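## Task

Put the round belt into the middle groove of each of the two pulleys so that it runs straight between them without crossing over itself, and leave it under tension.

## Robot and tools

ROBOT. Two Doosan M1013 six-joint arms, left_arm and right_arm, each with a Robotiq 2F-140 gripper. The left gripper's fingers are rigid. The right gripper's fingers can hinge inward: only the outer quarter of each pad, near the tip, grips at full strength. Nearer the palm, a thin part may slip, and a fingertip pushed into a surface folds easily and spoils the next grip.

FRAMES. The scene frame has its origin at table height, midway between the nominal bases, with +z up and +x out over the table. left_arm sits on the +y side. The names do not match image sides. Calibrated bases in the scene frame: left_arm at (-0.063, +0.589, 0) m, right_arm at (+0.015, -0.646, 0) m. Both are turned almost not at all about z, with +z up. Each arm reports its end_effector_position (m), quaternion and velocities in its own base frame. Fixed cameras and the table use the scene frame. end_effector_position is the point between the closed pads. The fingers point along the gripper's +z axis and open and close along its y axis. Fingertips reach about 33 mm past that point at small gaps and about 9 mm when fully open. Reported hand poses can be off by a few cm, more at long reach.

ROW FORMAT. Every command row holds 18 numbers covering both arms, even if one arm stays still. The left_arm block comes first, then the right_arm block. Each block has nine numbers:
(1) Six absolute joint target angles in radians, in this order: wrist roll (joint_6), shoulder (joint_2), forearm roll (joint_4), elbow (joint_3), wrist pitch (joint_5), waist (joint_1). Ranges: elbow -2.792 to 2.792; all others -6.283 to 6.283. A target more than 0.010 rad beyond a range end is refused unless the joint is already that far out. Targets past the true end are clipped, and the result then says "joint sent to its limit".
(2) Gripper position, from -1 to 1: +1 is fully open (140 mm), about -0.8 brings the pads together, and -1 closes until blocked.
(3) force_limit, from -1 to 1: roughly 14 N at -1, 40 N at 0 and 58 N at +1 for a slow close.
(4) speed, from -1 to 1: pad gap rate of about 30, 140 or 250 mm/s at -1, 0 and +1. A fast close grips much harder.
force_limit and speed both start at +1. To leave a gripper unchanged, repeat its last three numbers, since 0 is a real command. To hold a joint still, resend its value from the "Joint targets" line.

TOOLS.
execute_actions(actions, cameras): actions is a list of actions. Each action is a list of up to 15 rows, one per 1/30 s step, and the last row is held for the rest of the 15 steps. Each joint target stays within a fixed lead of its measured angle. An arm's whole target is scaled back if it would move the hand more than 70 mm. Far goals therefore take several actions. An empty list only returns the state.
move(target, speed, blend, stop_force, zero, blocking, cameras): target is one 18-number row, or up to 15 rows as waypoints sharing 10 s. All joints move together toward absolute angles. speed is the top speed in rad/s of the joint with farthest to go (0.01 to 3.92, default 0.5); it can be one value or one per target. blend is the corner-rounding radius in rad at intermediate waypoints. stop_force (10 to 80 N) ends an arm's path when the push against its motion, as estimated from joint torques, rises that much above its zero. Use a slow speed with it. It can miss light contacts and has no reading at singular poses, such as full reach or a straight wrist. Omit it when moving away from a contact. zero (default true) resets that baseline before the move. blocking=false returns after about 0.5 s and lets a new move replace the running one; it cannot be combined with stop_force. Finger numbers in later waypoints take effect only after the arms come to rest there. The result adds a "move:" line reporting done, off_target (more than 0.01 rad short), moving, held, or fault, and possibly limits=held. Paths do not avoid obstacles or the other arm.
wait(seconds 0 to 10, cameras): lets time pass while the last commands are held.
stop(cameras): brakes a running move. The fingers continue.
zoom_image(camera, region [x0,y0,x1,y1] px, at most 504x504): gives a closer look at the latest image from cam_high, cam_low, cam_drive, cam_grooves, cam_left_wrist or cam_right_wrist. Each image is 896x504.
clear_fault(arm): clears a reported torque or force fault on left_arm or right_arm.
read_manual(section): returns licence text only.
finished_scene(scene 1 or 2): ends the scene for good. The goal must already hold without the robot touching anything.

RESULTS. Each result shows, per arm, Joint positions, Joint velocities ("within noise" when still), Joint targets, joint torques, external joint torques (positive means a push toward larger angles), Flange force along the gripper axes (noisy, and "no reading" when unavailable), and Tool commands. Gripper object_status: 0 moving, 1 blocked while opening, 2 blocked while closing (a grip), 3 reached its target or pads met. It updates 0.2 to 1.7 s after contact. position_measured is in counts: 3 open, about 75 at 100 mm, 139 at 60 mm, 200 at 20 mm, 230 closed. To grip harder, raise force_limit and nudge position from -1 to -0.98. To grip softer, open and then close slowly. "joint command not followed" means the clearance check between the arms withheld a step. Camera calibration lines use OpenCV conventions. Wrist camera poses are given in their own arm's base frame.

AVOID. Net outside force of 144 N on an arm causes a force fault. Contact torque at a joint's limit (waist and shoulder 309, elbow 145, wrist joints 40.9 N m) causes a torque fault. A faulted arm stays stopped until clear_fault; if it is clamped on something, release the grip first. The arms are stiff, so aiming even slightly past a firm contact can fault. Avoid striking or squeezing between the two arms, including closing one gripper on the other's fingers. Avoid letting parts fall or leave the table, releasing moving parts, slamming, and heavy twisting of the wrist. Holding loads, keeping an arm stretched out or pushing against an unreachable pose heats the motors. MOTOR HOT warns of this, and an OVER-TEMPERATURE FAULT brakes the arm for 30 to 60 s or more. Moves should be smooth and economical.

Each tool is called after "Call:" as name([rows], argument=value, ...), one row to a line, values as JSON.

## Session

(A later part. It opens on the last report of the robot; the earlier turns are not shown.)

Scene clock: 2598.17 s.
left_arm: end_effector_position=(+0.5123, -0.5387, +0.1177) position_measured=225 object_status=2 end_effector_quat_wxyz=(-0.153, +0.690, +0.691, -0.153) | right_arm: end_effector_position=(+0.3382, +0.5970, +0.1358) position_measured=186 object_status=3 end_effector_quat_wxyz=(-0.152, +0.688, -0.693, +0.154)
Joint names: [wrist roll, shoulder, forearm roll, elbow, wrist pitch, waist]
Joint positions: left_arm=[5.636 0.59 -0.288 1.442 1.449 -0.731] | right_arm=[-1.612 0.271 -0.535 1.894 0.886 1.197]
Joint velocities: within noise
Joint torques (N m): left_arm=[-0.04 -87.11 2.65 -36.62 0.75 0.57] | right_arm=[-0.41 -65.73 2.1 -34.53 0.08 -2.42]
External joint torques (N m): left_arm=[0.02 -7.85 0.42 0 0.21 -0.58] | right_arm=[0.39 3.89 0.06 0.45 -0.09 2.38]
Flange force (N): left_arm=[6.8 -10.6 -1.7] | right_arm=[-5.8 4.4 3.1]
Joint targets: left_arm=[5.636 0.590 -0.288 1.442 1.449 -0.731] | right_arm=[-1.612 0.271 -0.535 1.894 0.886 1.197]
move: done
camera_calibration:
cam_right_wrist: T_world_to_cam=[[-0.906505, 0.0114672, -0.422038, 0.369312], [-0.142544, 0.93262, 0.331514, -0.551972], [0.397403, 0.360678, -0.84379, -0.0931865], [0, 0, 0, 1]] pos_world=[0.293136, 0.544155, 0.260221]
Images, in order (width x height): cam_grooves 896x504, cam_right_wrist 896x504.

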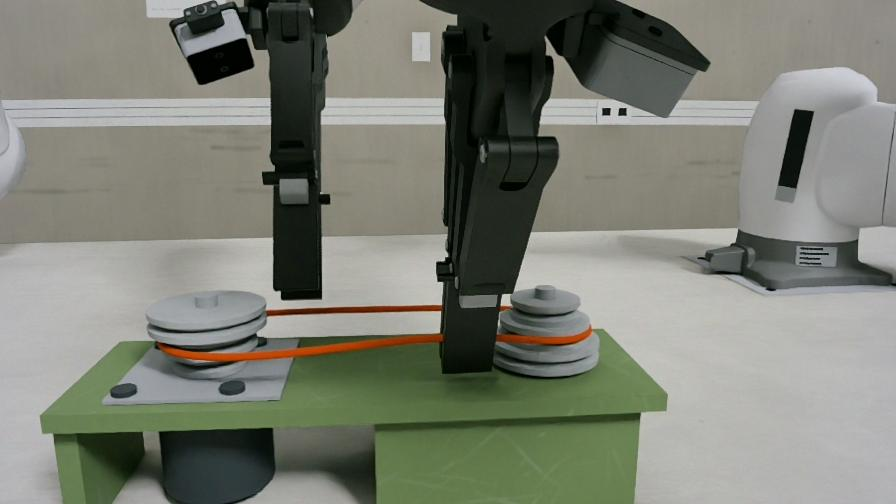

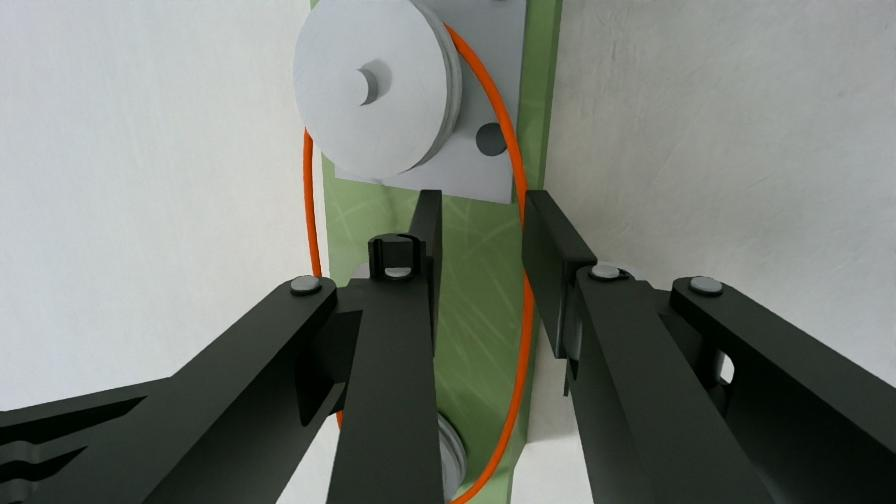

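Call:
move([
  [5.6355, 0.5898, -0.2885, 1.4419, 1.4489, -0.7305, -1, -1, -1, -1.5883, 0.2703, -0.5404, 1.9064, 0.8831, 1.2141, -0.45, -1, -1],
], speed=0.05, cameras=["cam_grooves", "cam_right_wrist", "cam_drive"])

Call:
zoom_image(camera="cam_grooves", region=[110, 285, 260, 405])

Scene clock: 2661.87 s.
left_arm: end_effector_position=(+0.5123, -0.5387, +0.1177) position_measured=225 object_status=2 end_effector_quat_wxyz=(-0.153, +0.690, +0.691, -0.153) | right_arm: end_effector_position=(+0.3266, +0.5966, +0.1303) position_measured=186 object_status=3 end_effector_quat_wxyz=(-0.153, +0.688, -0.693, +0.154)
Joint names: [wrist roll, shoulder, forearm roll, elbow, wrist pitch, waist]
Joint positions: left_arm=[5.636 0.59 -0.288 1.442 1.449 -0.731] | right_arm=[-1.588 0.27 -0.54 1.906 0.883 1.214]
Joint velocities: within noise
Joint torques (N m): left_arm=[-0.09 -87.08 2.63 -37.02 0.85 -0.37] | right_arm=[-0.39 -65.24 2 -34.33 0.13 -2.26]
External joint torques (N m): left_arm=[0.07 -7.92 0.45 0.37 0.12 0.57] | right_arm=[0.37 4.06 0.11 0.65 -0.11 2.14]
Flange force (N): left_arm=[8.6 -10.4 -1.3] | right_arm=[-5.5 4.3 3.6]
Joint targets: left_arm=[5.636 0.590 -0.288 1.442 1.449 -0.731] | right_arm=[-1.588 0.270 -0.540 1.906 0.883 1.214]
move: done
camera_calibration:
cam_right_wrist: T_world_to_cam=[[-0.906404, 0.0114602, -0.422256, 0.356422], [-0.142667, 0.932586, 0.331556, -0.551308], [0.39759, 0.360766, -0.843665, -0.093129], [0, 0, 0, 1]] pos_world=[0.281436, 0.543655, 0.254721]
Images, in order (width x height): cam_drive 896x504, cam_grooves 896x504, cam_right_wrist 896x504.

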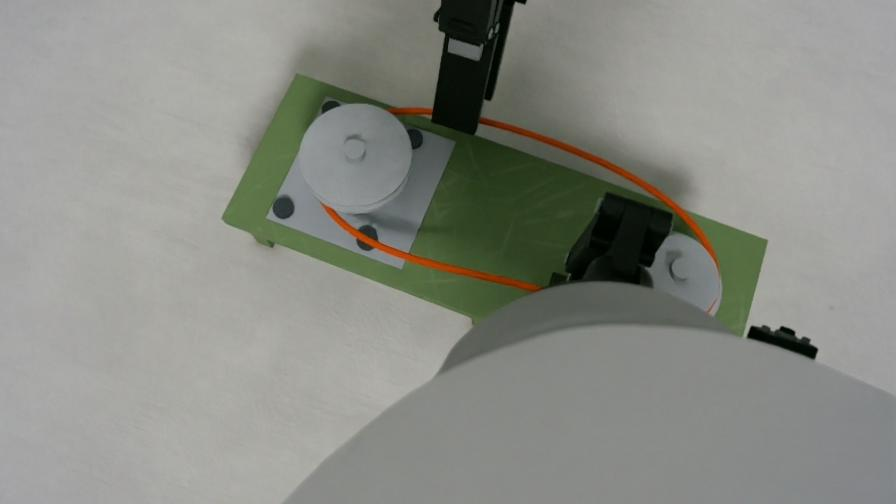

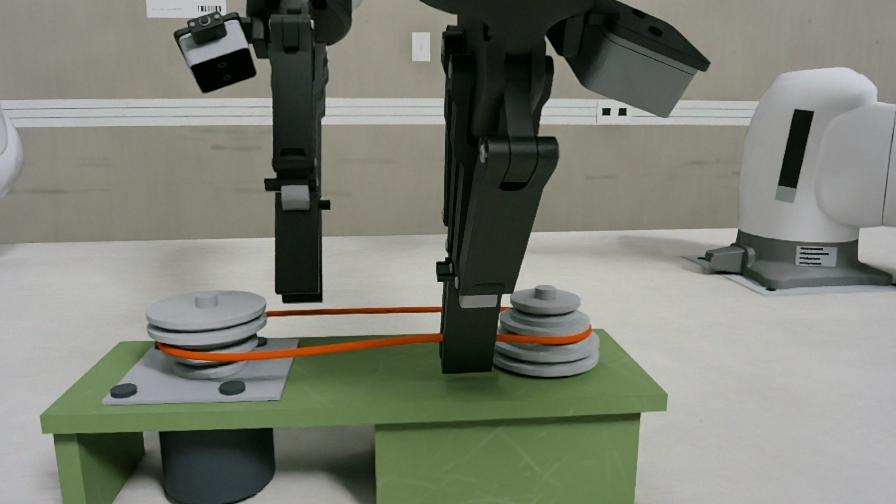

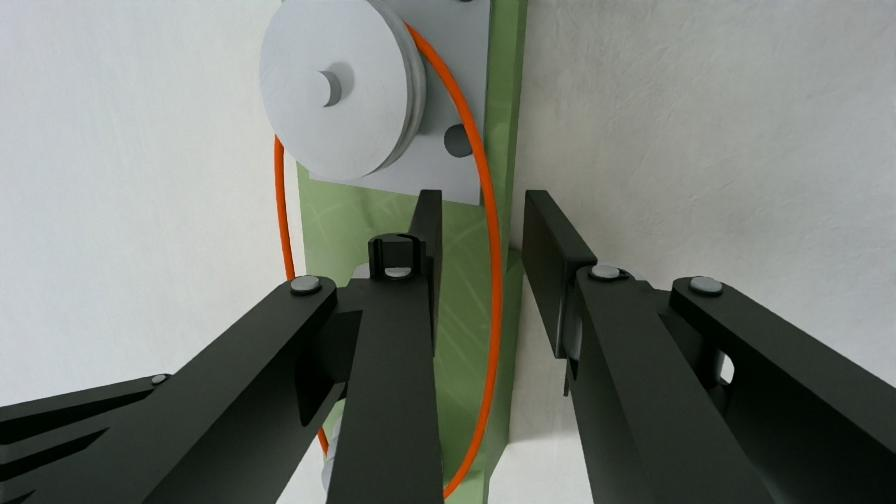

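Scaled by 3.360 from the camera's 896x504 image, which has a finer 1280x720 frame.

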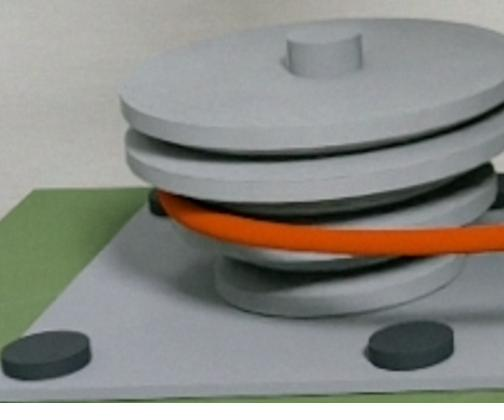

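Call:
move([
  [5.6355, 0.5898, -0.2885, 1.4419, 1.4489, -0.7305, -1, -1, -1, -1.5804, 0.28835, -0.5513, 1.9150, 0.8557, 1.2036, -0.45, -1, -1],
], speed=0.05, cameras=["cam_grooves", "cam_right_wrist"])

Call:
zoom_image(camera="cam_grooves", region=[110, 275, 360, 405])

Call:
zoom_image(camera="cam_right_wrist", region=[300, 0, 620, 320])

Scene clock: 2669.87 s.
left_arm: end_effector_position=(+0.5123, -0.5387, +0.1177) position_measured=225 object_status=2 end_effector_quat_wxyz=(-0.153, +0.690, +0.691, -0.153) | right_arm: end_effector_position=(+0.3334, +0.5966, +0.1150) position_measured=186 object_status=3 end_effector_quat_wxyz=(-0.152, +0.688, -0.693, +0.154)
Joint names: [wrist roll, shoulder, forearm roll, elbow, wrist pitch, waist]
Joint positions: left_arm=[5.636 0.59 -0.288 1.442 1.449 -0.731] | right_arm=[-1.58 0.288 -0.551 1.915 0.856 1.204]
Joint velocities: within noise
Joint torques (N m): left_arm=[-0.08 -86.81 2.6 -36.52 0.84 0.27] | right_arm=[-0.43 -66.5 1.94 -33.58 0.07 -2.54]
External joint torques (N m): left_arm=[0.06 -8.15 0.46 -0.17 0.12 -0.78] | right_arm=[0.41 4.54 0.13 0.7 -0.05 2.49]
Flange force (N): left_arm=[6.8 -10.9 -1.7] | right_arm=[-6.2 4.9 3.9]
Joint targets: left_arm=[5.636 0.590 -0.288 1.442 1.449 -0.731] | right_arm=[-1.580 0.288 -0.551 1.915 0.856 1.204]
move: done
camera_calibration:
cam_right_wrist: T_world_to_cam=[[-0.906654, 0.0112346, -0.421725, 0.356372], [-0.14271, 0.932545, 0.331652, -0.545318], [0.397004, 0.360878, -0.843893, -0.108695], [0, 0, 0, 1]] pos_world=[0.288436, 0.543756, 0.23942]
Images, in order (width x height): cam_grooves 896x504, cam_right_wrist 896x504.

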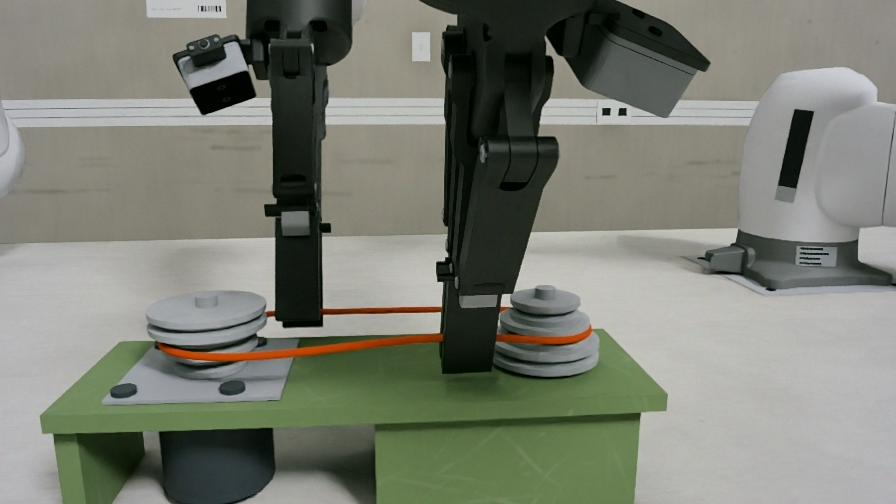

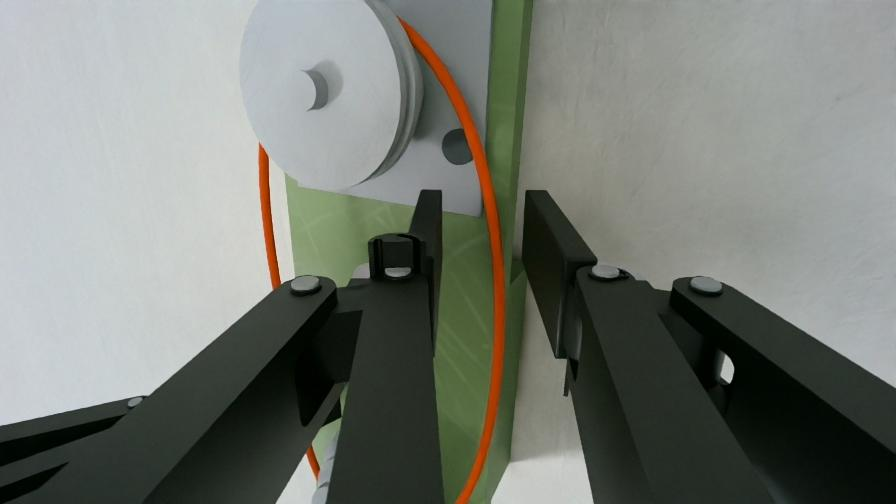

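Scaled by 2.016 from the camera's 896x504 image, which has a finer 1280x720 frame.

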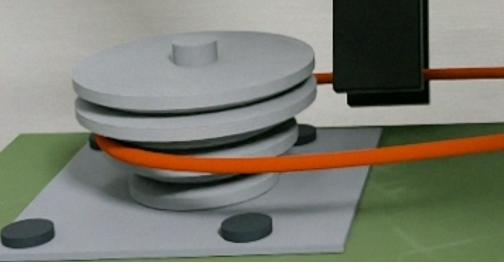

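Scaled by 1.575 from the camera's 896x504 image, which has a finer 1280x720 frame.

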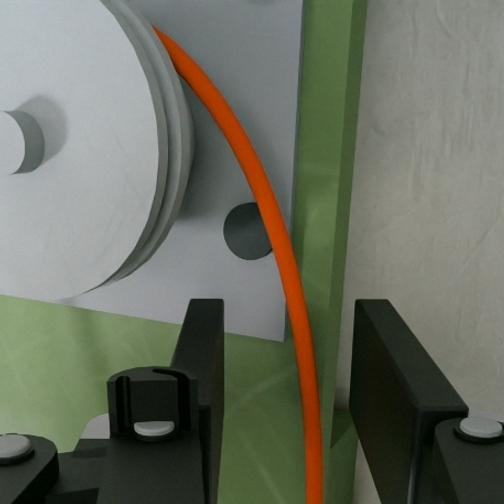

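Call:
move([
  [5.6355, 0.5898, -0.2885, 1.4419, 1.4489, -0.7305, -1, -1, -1, -1.5804, 0.28835, -0.5513, 1.9150, 0.8557, 1.2036, -1, -1, -1],
  [5.6355, 0.5898, -0.2885, 1.4419, 1.4489, -0.7305, -1, -1, -1, -1.6137, 0.3162, -0.5455, 1.8748, 0.8548, 1.1764, -1, -1, -1],
], speed=0.04, cameras=["cam_grooves", "cam_right_wrist", "cam_drive"])

Call:
zoom_image(camera="cam_grooves", region=[110, 285, 260, 405])

Call:
zoom_image(camera="cam_grooves", region=[480, 280, 630, 390])

Scene clock: 2701.93 s.
left_arm: end_effector_position=(+0.5123, -0.5387, +0.1177) position_measured=225 object_status=2 end_effector_quat_wxyz=(-0.153, +0.690, +0.691, -0.153) | right_arm: end_effector_position=(+0.3575, +0.6101, +0.1155) position_measured=225 object_status=2 end_effector_quat_wxyz=(-0.152, +0.688, -0.693, +0.154)
Joint names: [wrist roll, shoulder, forearm roll, elbow, wrist pitch, waist]
Joint positions: left_arm=[5.636 0.59 -0.288 1.442 1.449 -0.731] | right_arm=[-1.614 0.316 -0.545 1.875 0.855 1.176]
Joint velocities: within noise
Joint torques (N m): left_arm=[-0.09 -87.4 2.74 -36.63 0.97 0.14] | right_arm=[-0.41 -69.67 1.94 -34.34 -0.13 -2.59]
External joint torques (N m): left_arm=[0.07 -7.42 0.32 0.07 0 -0.28] | right_arm=[0.39 4.34 0.15 1.08 0.12 2.56]
Flange force (N): left_arm=[6.9 -10.0 -1.2] | right_arm=[-5.3 4.9 3.5]
Joint targets: left_arm=[5.636 0.590 -0.288 1.442 1.449 -0.731] | right_arm=[-1.614 0.316 -0.546 1.875 0.855 1.176]
move: done
camera_calibration:
cam_right_wrist: T_world_to_cam=[[-0.906565, 0.0113138, -0.421914, 0.378255], [-0.142714, 0.932544, 0.331655, -0.554633], [0.397206, 0.36088, -0.843797, -0.122799], [0, 0, 0, 1]] pos_world=[0.312536, 0.557256, 0.23992]
Images, in order (width x height): cam_drive 896x504, cam_grooves 896x504, cam_right_wrist 896x504.

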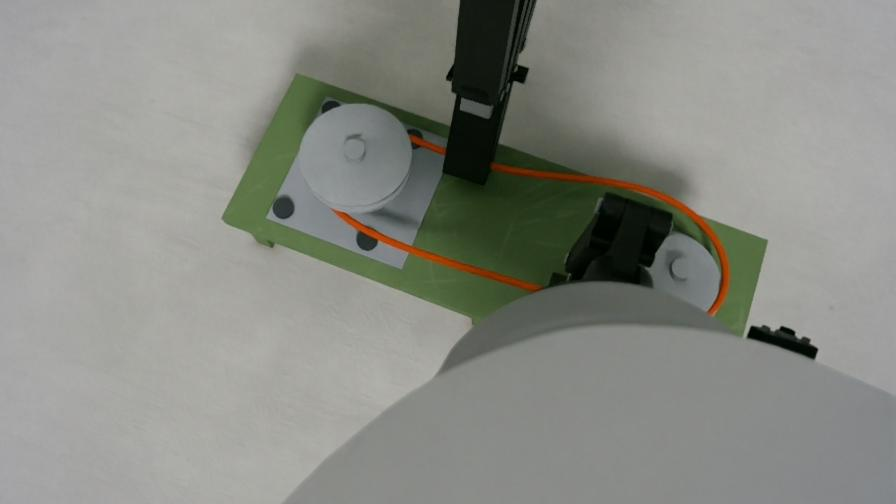

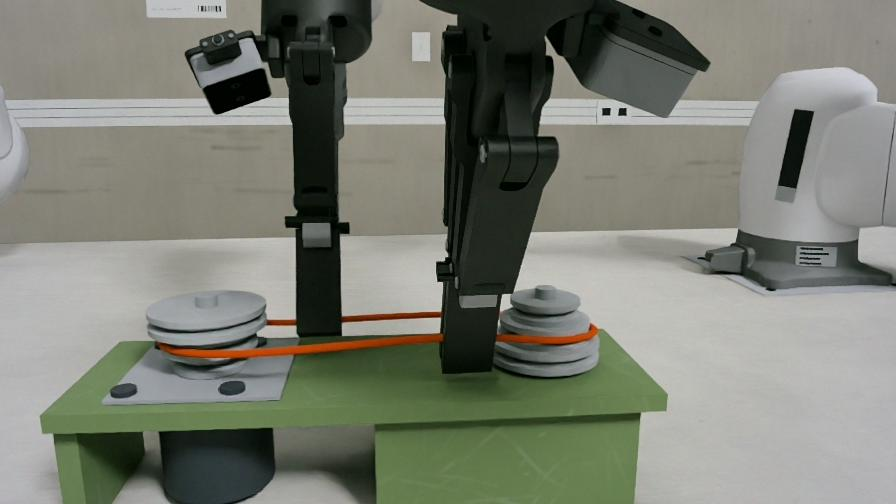

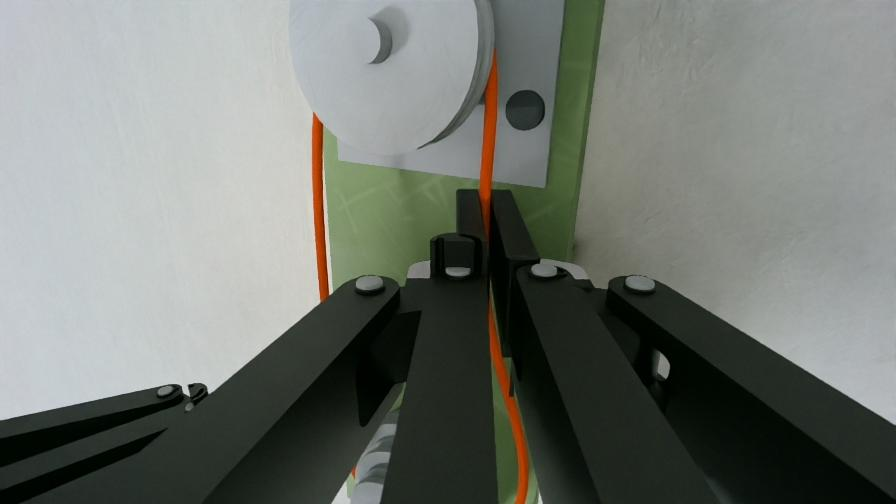

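Scaled by 3.360 from the camera's 896x504 image, which has a finer 1280x720 frame.

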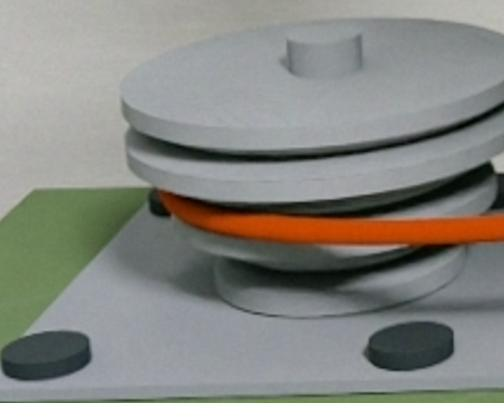

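Scaled by 3.360 from the camera's 896x504 image, which has a finer 1280x720 frame.

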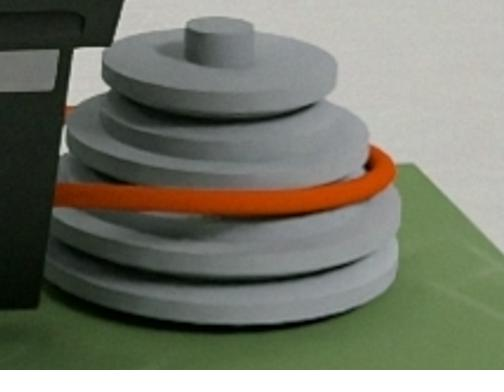

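Call:
move([
  [5.6355, 0.5898, -0.2885, 1.4419, 1.4489, -0.7305, -1, -1, -1, -1.6137, 0.3162, -0.5455, 1.8748, 0.8548, 1.1764, -0.45, -1, -1],
  [5.6355, 0.5898, -0.2885, 1.4419, 1.4489, -0.7305, -1, -1, -1, -1.6325, 0.2738, -0.5199, 1.8544, 0.9193, 1.2010, -0.45, -1, -1],
  [5.6355, 0.5898, -0.2885, 1.4419, 1.4489, -0.7305, -1, -1, -1, -1.6721, 0.2669, -0.5170, 1.8574, 0.9057, 1.1607, -0.45, -1, -1],
], speed=[0.05, 0.06, 0.06], cameras=["cam_grooves", "cam_right_wrist", "cam_drive"])

Call:
zoom_image(camera="cam_grooves", region=[110, 285, 260, 405])

Call:
zoom_image(camera="cam_grooves", region=[480, 280, 630, 390])

Scene clock: 2783.13 s.
left_arm: end_effector_position=(+0.5123, -0.5387, +0.1177) position_measured=225 object_status=2 end_effector_quat_wxyz=(-0.153, +0.690, +0.691, -0.153) | right_arm: end_effector_position=(+0.3637, +0.5987, +0.1553) position_measured=186 object_status=3 end_effector_quat_wxyz=(-0.152, +0.688, -0.693, +0.154)
Joint names: [wrist roll, shoulder, forearm roll, elbow, wrist pitch, waist]
Joint positions: left_arm=[5.636 0.59 -0.288 1.442 1.449 -0.731] | right_arm=[-1.672 0.267 -0.517 1.857 0.906 1.161]
Joint velocities: within noise
Joint torques (N m): left_arm=[-0.06 -87.1 2.58 -36.85 0.89 0.23] | right_arm=[-0.42 -66.32 2.17 -35.55 -0.07 -2.39]
External joint torques (N m): left_arm=[0.04 -7.71 0.47 0.25 0.07 -0.74] | right_arm=[0.4 3.92 0.08 0.49 -0.01 2.29]
Flange force (N): left_arm=[7.1 -10.9 -1.0] | right_arm=[-5.9 3.9 3.0]
Joint targets: left_arm=[5.636 0.590 -0.288 1.442 1.449 -0.731] | right_arm=[-1.672 0.267 -0.517 1.857 0.906 1.161]
move: done
camera_calibration:
cam_right_wrist: T_world_to_cam=[[-0.906578, 0.011397, -0.421885, 0.400658], [-0.142633, 0.932542, 0.331694, -0.556273], [0.397206, 0.360881, -0.843796, -0.0874901], [0, 0, 0, 1]] pos_world=[0.318636, 0.545755, 0.27972]
Images, in order (width x height): cam_drive 896x504, cam_grooves 896x504, cam_right_wrist 896x504.

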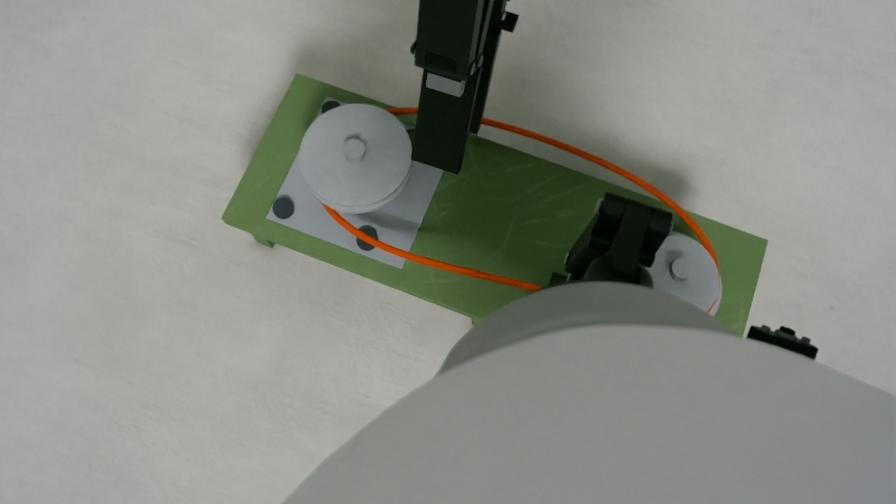

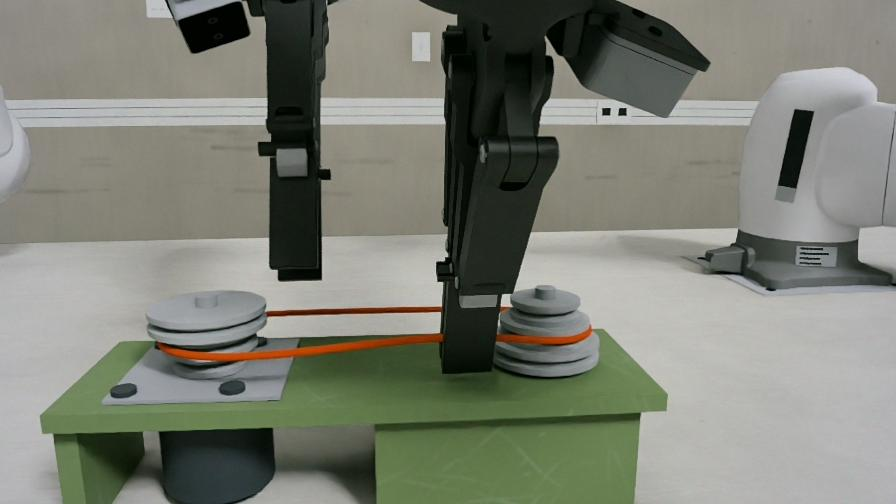

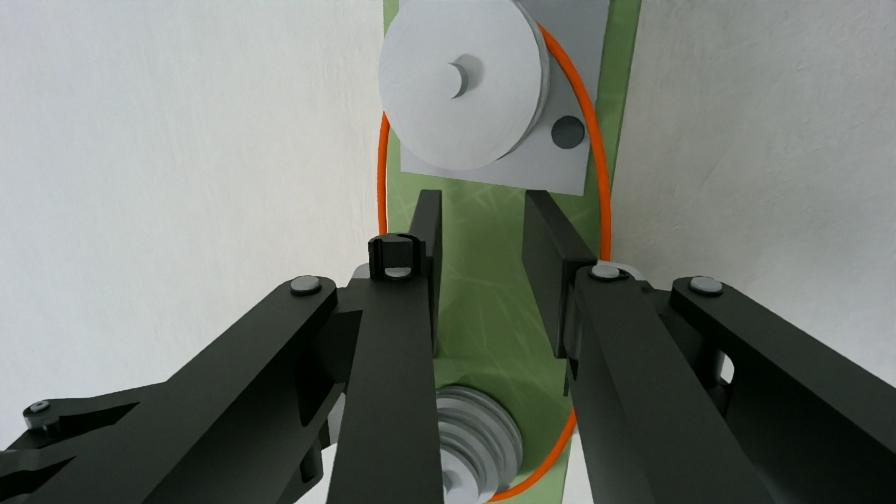

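Scaled by 3.360 from the camera's 896x504 image, which has a finer 1280x720 frame.

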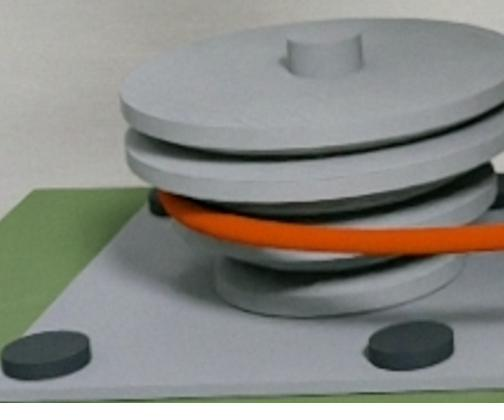

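Scaled by 3.360 from the camera's 896x504 image, which has a finer 1280x720 frame.

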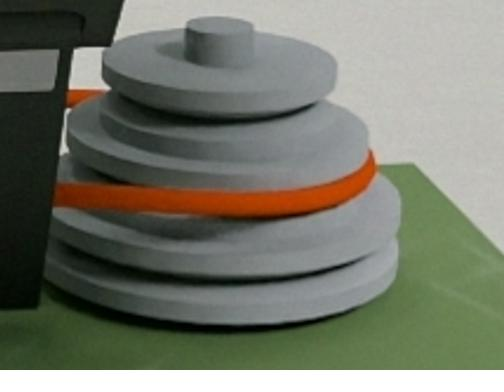

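Call:
move([
  [5.6355, 0.5898, -0.2885, 1.4419, 1.4489, -0.7305, -1, -1, -1, -1.6721, 0.2669, -0.5170, 1.8574, 0.9057, 1.1607, -1, -1, -1],
  [5.6355, 0.5898, -0.2885, 1.4419, 1.4489, -0.7305, -1, -1, -1, -1.6539, 0.3091, -0.5419, 1.8771, 0.8421, 1.1366, -1, -1, -1],
], speed=[0.06, 0.05], cameras=["cam_grooves", "cam_right_wrist", "cam_drive"])

Call:
zoom_image(camera="cam_right_wrist", region=[300, 0, 660, 320])

Scene clock: 2795.90 s.
left_arm: end_effector_position=(+0.5123, -0.5387, +0.1177) position_measured=225 object_status=2 end_effector_quat_wxyz=(-0.153, +0.690, +0.691, -0.153) | right_arm: end_effector_position=(+0.3806, +0.5986, +0.1190) position_measured=230 object_status=3 end_effector_quat_wxyz=(-0.152, +0.688, -0.693, +0.154)
Joint names: [wrist roll, shoulder, forearm roll, elbow, wrist pitch, waist]
Joint positions: left_arm=[5.636 0.59 -0.288 1.442 1.449 -0.731] | right_arm=[-1.654 0.309 -0.542 1.877 0.842 1.137]
Joint velocities: within noise
Joint torques (N m): left_arm=[-0.06 -87.78 2.58 -36.78 0.84 -0.21] | right_arm=[-0.39 -69.19 2.01 -34.2 0.02 -2.66]
External joint torques (N m): left_arm=[0.04 -7.17 0.5 0.18 0.12 0.36] | right_arm=[0.37 4.01 0.12 0.65 -0.08 2.57]
Flange force (N): left_arm=[7.4 -9.3 -1.4] | right_arm=[-5.7 4.4 3.4]
Joint targets: left_arm=[5.636 0.590 -0.288 1.442 1.449 -0.731] | right_arm=[-1.654 0.309 -0.542 1.877 0.842 1.137]
move: done
camera_calibration:
cam_right_wrist: T_world_to_cam=[[-0.906578, 0.011397, -0.421885, 0.400666], [-0.142633, 0.932542, 0.331694, -0.541729], [0.397206, 0.360881, -0.843796, -0.124797], [0, 0, 0, 1]] pos_world=[0.335536, 0.545655, 0.24342]
Images, in order (width x height): cam_drive 896x504, cam_grooves 896x504, cam_right_wrist 896x504.

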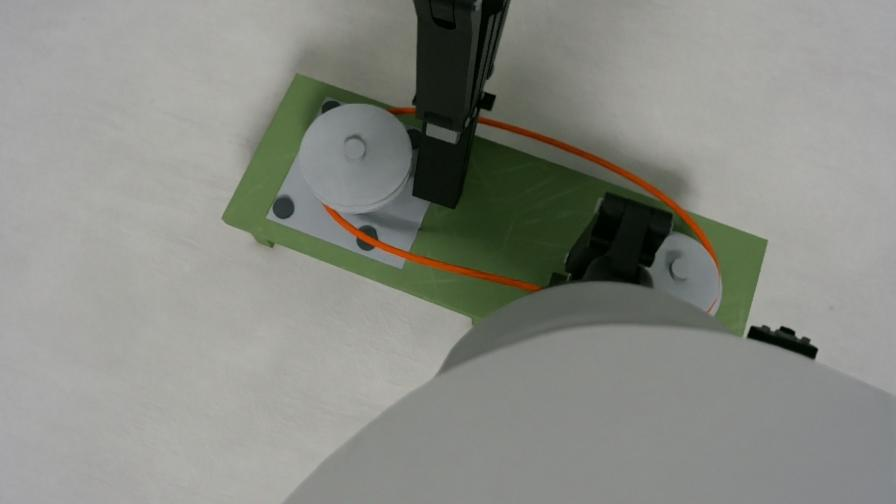

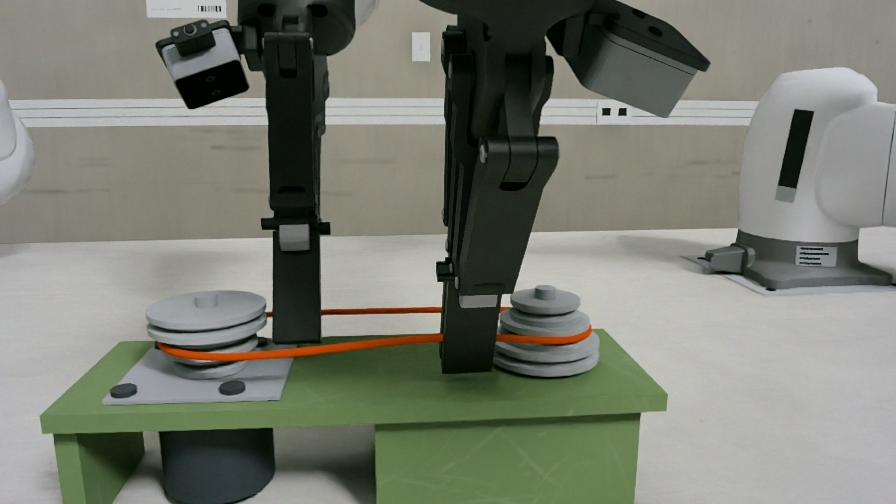

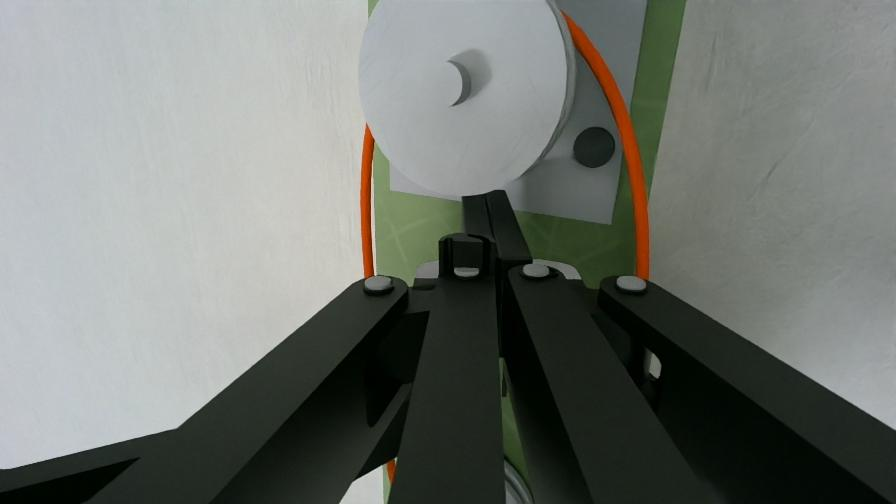

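Scaled by 1.400 from the camera's 896x504 image, which has a finer 1280x720 frame.

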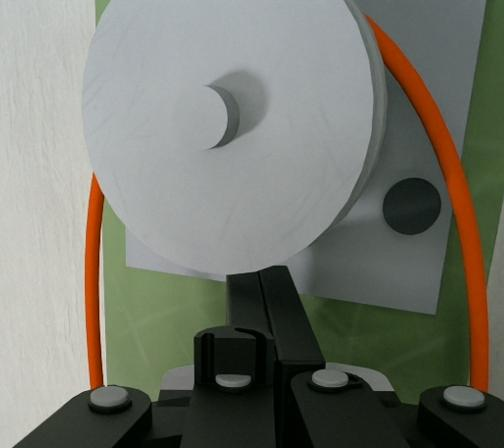

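Call:
move([
  [5.6355, 0.5898, -0.2885, 1.4419, 1.4489, -0.7305, -1, -1, -1, -1.6561, 0.2989, -0.5436, 1.8915, 0.8363, 1.1312, -1, -1, -1],
], speed=0.02, cameras=["cam_grooves", "cam_right_wrist", "cam_drive"])

Call:
zoom_image(camera="cam_grooves", region=[110, 285, 260, 405])

Call:
zoom_image(camera="cam_grooves", region=[480, 280, 630, 390])

Scene clock: 2820.63 s.
left_arm: end_effector_position=(+0.5123, -0.5387, +0.1177) position_measured=225 object_status=2 end_effector_quat_wxyz=(-0.153, +0.690, +0.691, -0.153) | right_arm: end_effector_position=(+0.3807, +0.5906, +0.1190) position_measured=230 object_status=3 end_effector_quat_wxyz=(-0.152, +0.688, -0.693, +0.154)
Joint names: [wrist roll, shoulder, forearm roll, elbow, wrist pitch, waist]
Joint positions: left_arm=[5.636 0.59 -0.288 1.442 1.449 -0.731] | right_arm=[-1.656 0.299 -0.544 1.892 0.836 1.131]
Joint velocities: within noise
Joint torques (N m): left_arm=[-0.14 -87.21 2.74 -36.65 0.97 0.23] | right_arm=[-0.39 -69.17 1.56 -30.15 3.21 -6.02]
External joint torques (N m): left_arm=[0.12 -7.72 0.32 0.04 0 -0.36] | right_arm=[0.37 5.21 0.57 -3.4 -3.29 6.01]
Flange force (N): left_arm=[7.1 -10.4 -1.2] | right_arm=[-14.6 5.4 5.7]
Joint targets: left_arm=[5.636 0.590 -0.288 1.442 1.449 -0.731] | right_arm=[-1.656 0.299 -0.544 1.891 0.836 1.131]
move: done
camera_calibration:
cam_right_wrist: T_world_to_cam=[[-0.906572, 0.011356, -0.421899, 0.400871], [-0.142673, 0.932543, 0.331674, -0.534237], [0.397206, 0.36088, -0.843797, -0.121949], [0, 0, 0, 1]] pos_world=[0.335636, 0.537655, 0.24342]
Images, in order (width x height): cam_drive 896x504, cam_grooves 896x504, cam_right_wrist 896x504.

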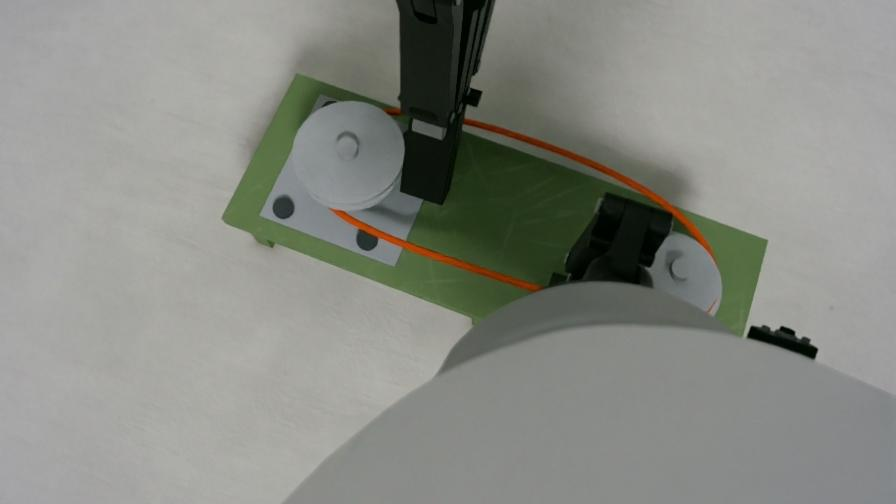

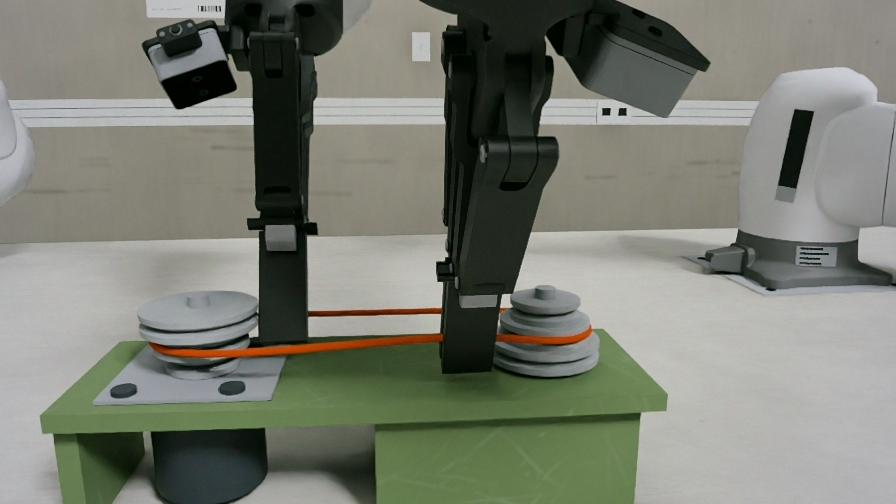

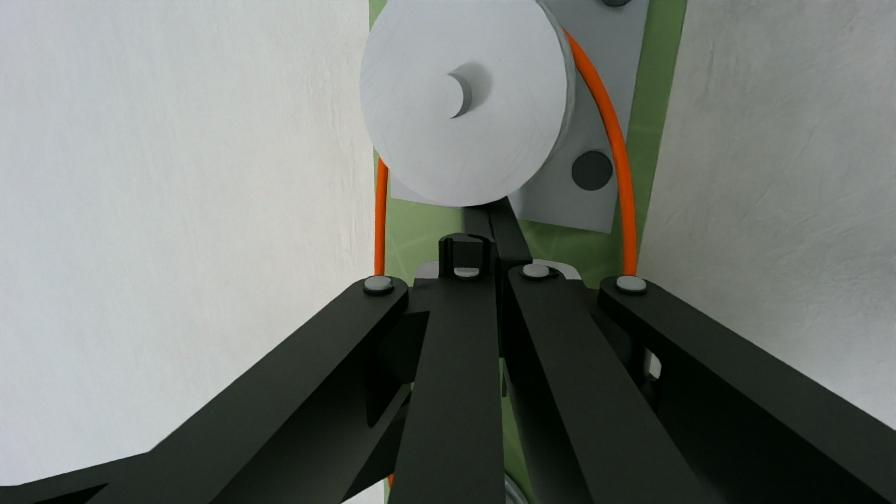

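Scaled by 3.360 from the camera's 896x504 image, which has a finer 1280x720 frame.

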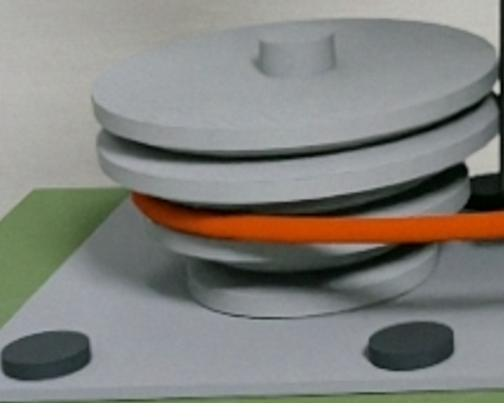

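Scaled by 3.360 from the camera's 896x504 image, which has a finer 1280x720 frame.

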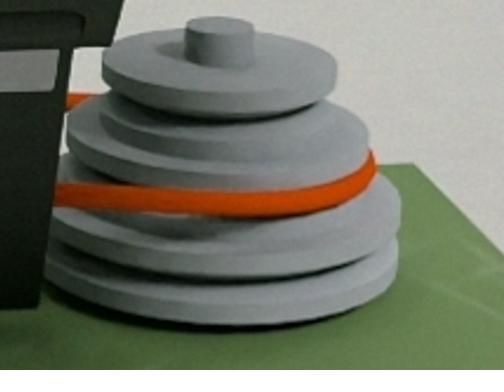

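Call:
move([
  [5.6355, 0.5898, -0.2885, 1.4419, 1.4489, -0.7305, -1, -1, -1, -1.6572, 0.2938, -0.5444, 1.8987, 0.8334, 1.1285, -1, -1, -1],
], speed=0.02, cameras=["cam_grooves", "cam_drive"])

Call:
zoom_image(camera="cam_grooves", region=[110, 285, 260, 405])

Call:
zoom_image(camera="cam_grooves", region=[480, 280, 630, 390])

Scene clock: 2830.07 s.
left_arm: end_effector_position=(+0.5123, -0.5387, +0.1177) position_measured=225 object_status=2 end_effector_quat_wxyz=(-0.153, +0.690, +0.691, -0.153) | right_arm: end_effector_position=(+0.3807, +0.5866, +0.1190) position_measured=230 object_status=3 end_effector_quat_wxyz=(-0.152, +0.688, -0.693, +0.154)
Joint names: [wrist roll, shoulder, forearm roll, elbow, wrist pitch, waist]
Joint positions: left_arm=[5.636 0.59 -0.288 1.442 1.449 -0.731] | right_arm=[-1.657 0.294 -0.544 1.899 0.833 1.128]
Joint velocities: within noise
Joint torques (N m): left_arm=[-0.11 -87.48 2.87 -36.73 1 0.48] | right_arm=[-0.36 -64.89 2.03 -27.75 3.22 -6.49]
External joint torques (N m): left_arm=[0.09 -7.31 0.18 0.18 -0.03 -0.73] | right_arm=[0.34 1.4 0.1 -5.58 -3.29 6.64]
Flange force (N): left_arm=[6.6 -10.4 -0.8] | right_arm=[-14.0 4.4 0.4]
Joint targets: left_arm=[5.636 0.590 -0.288 1.442 1.449 -0.731] | right_arm=[-1.657 0.294 -0.544 1.899 0.833 1.129]
move: done
Images, in order (width x height): cam_drive 896x504, cam_grooves 896x504.

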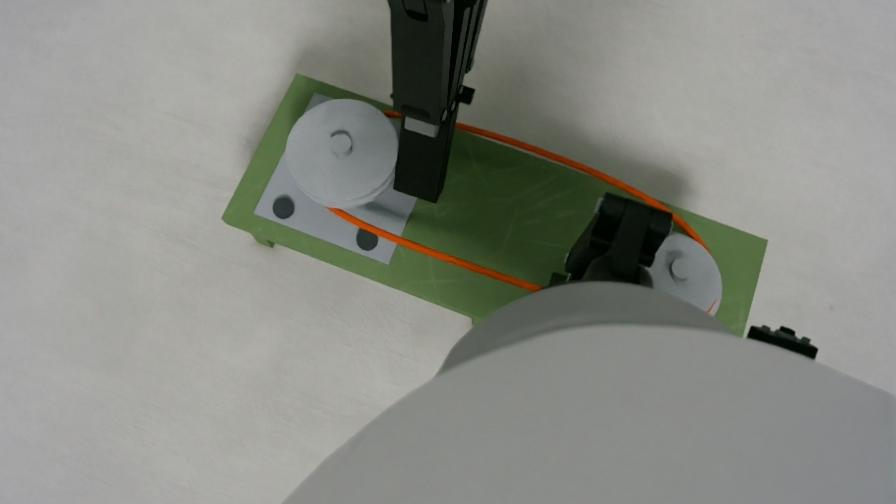

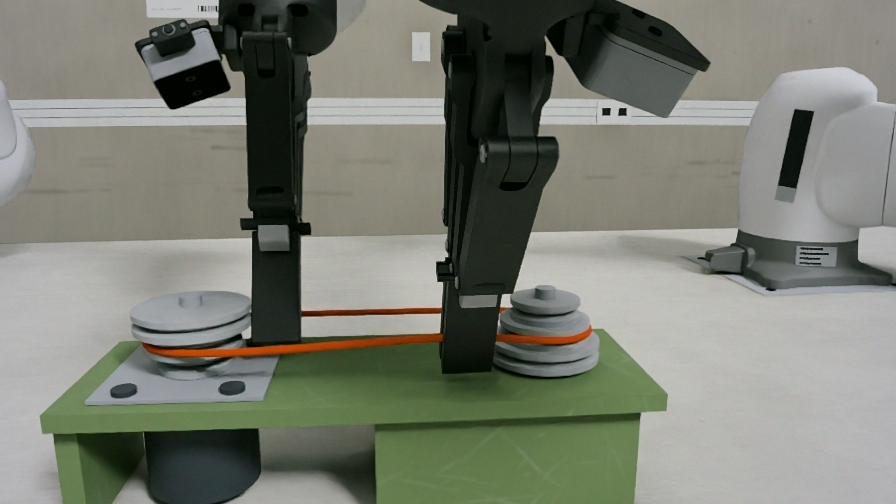

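Scaled by 3.360 from the camera's 896x504 image, which has a finer 1280x720 frame.

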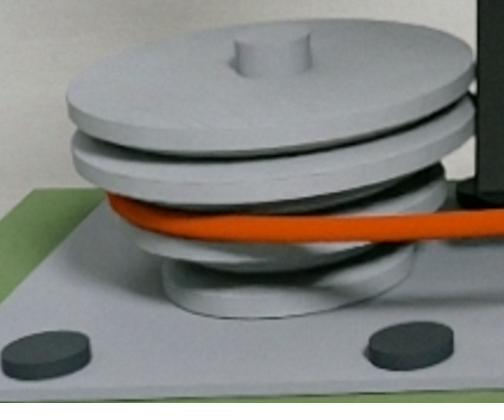

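Scaled by 3.360 from the camera's 896x504 image, which has a finer 1280x720 frame.

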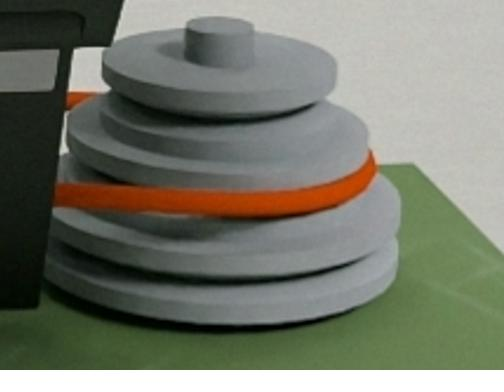

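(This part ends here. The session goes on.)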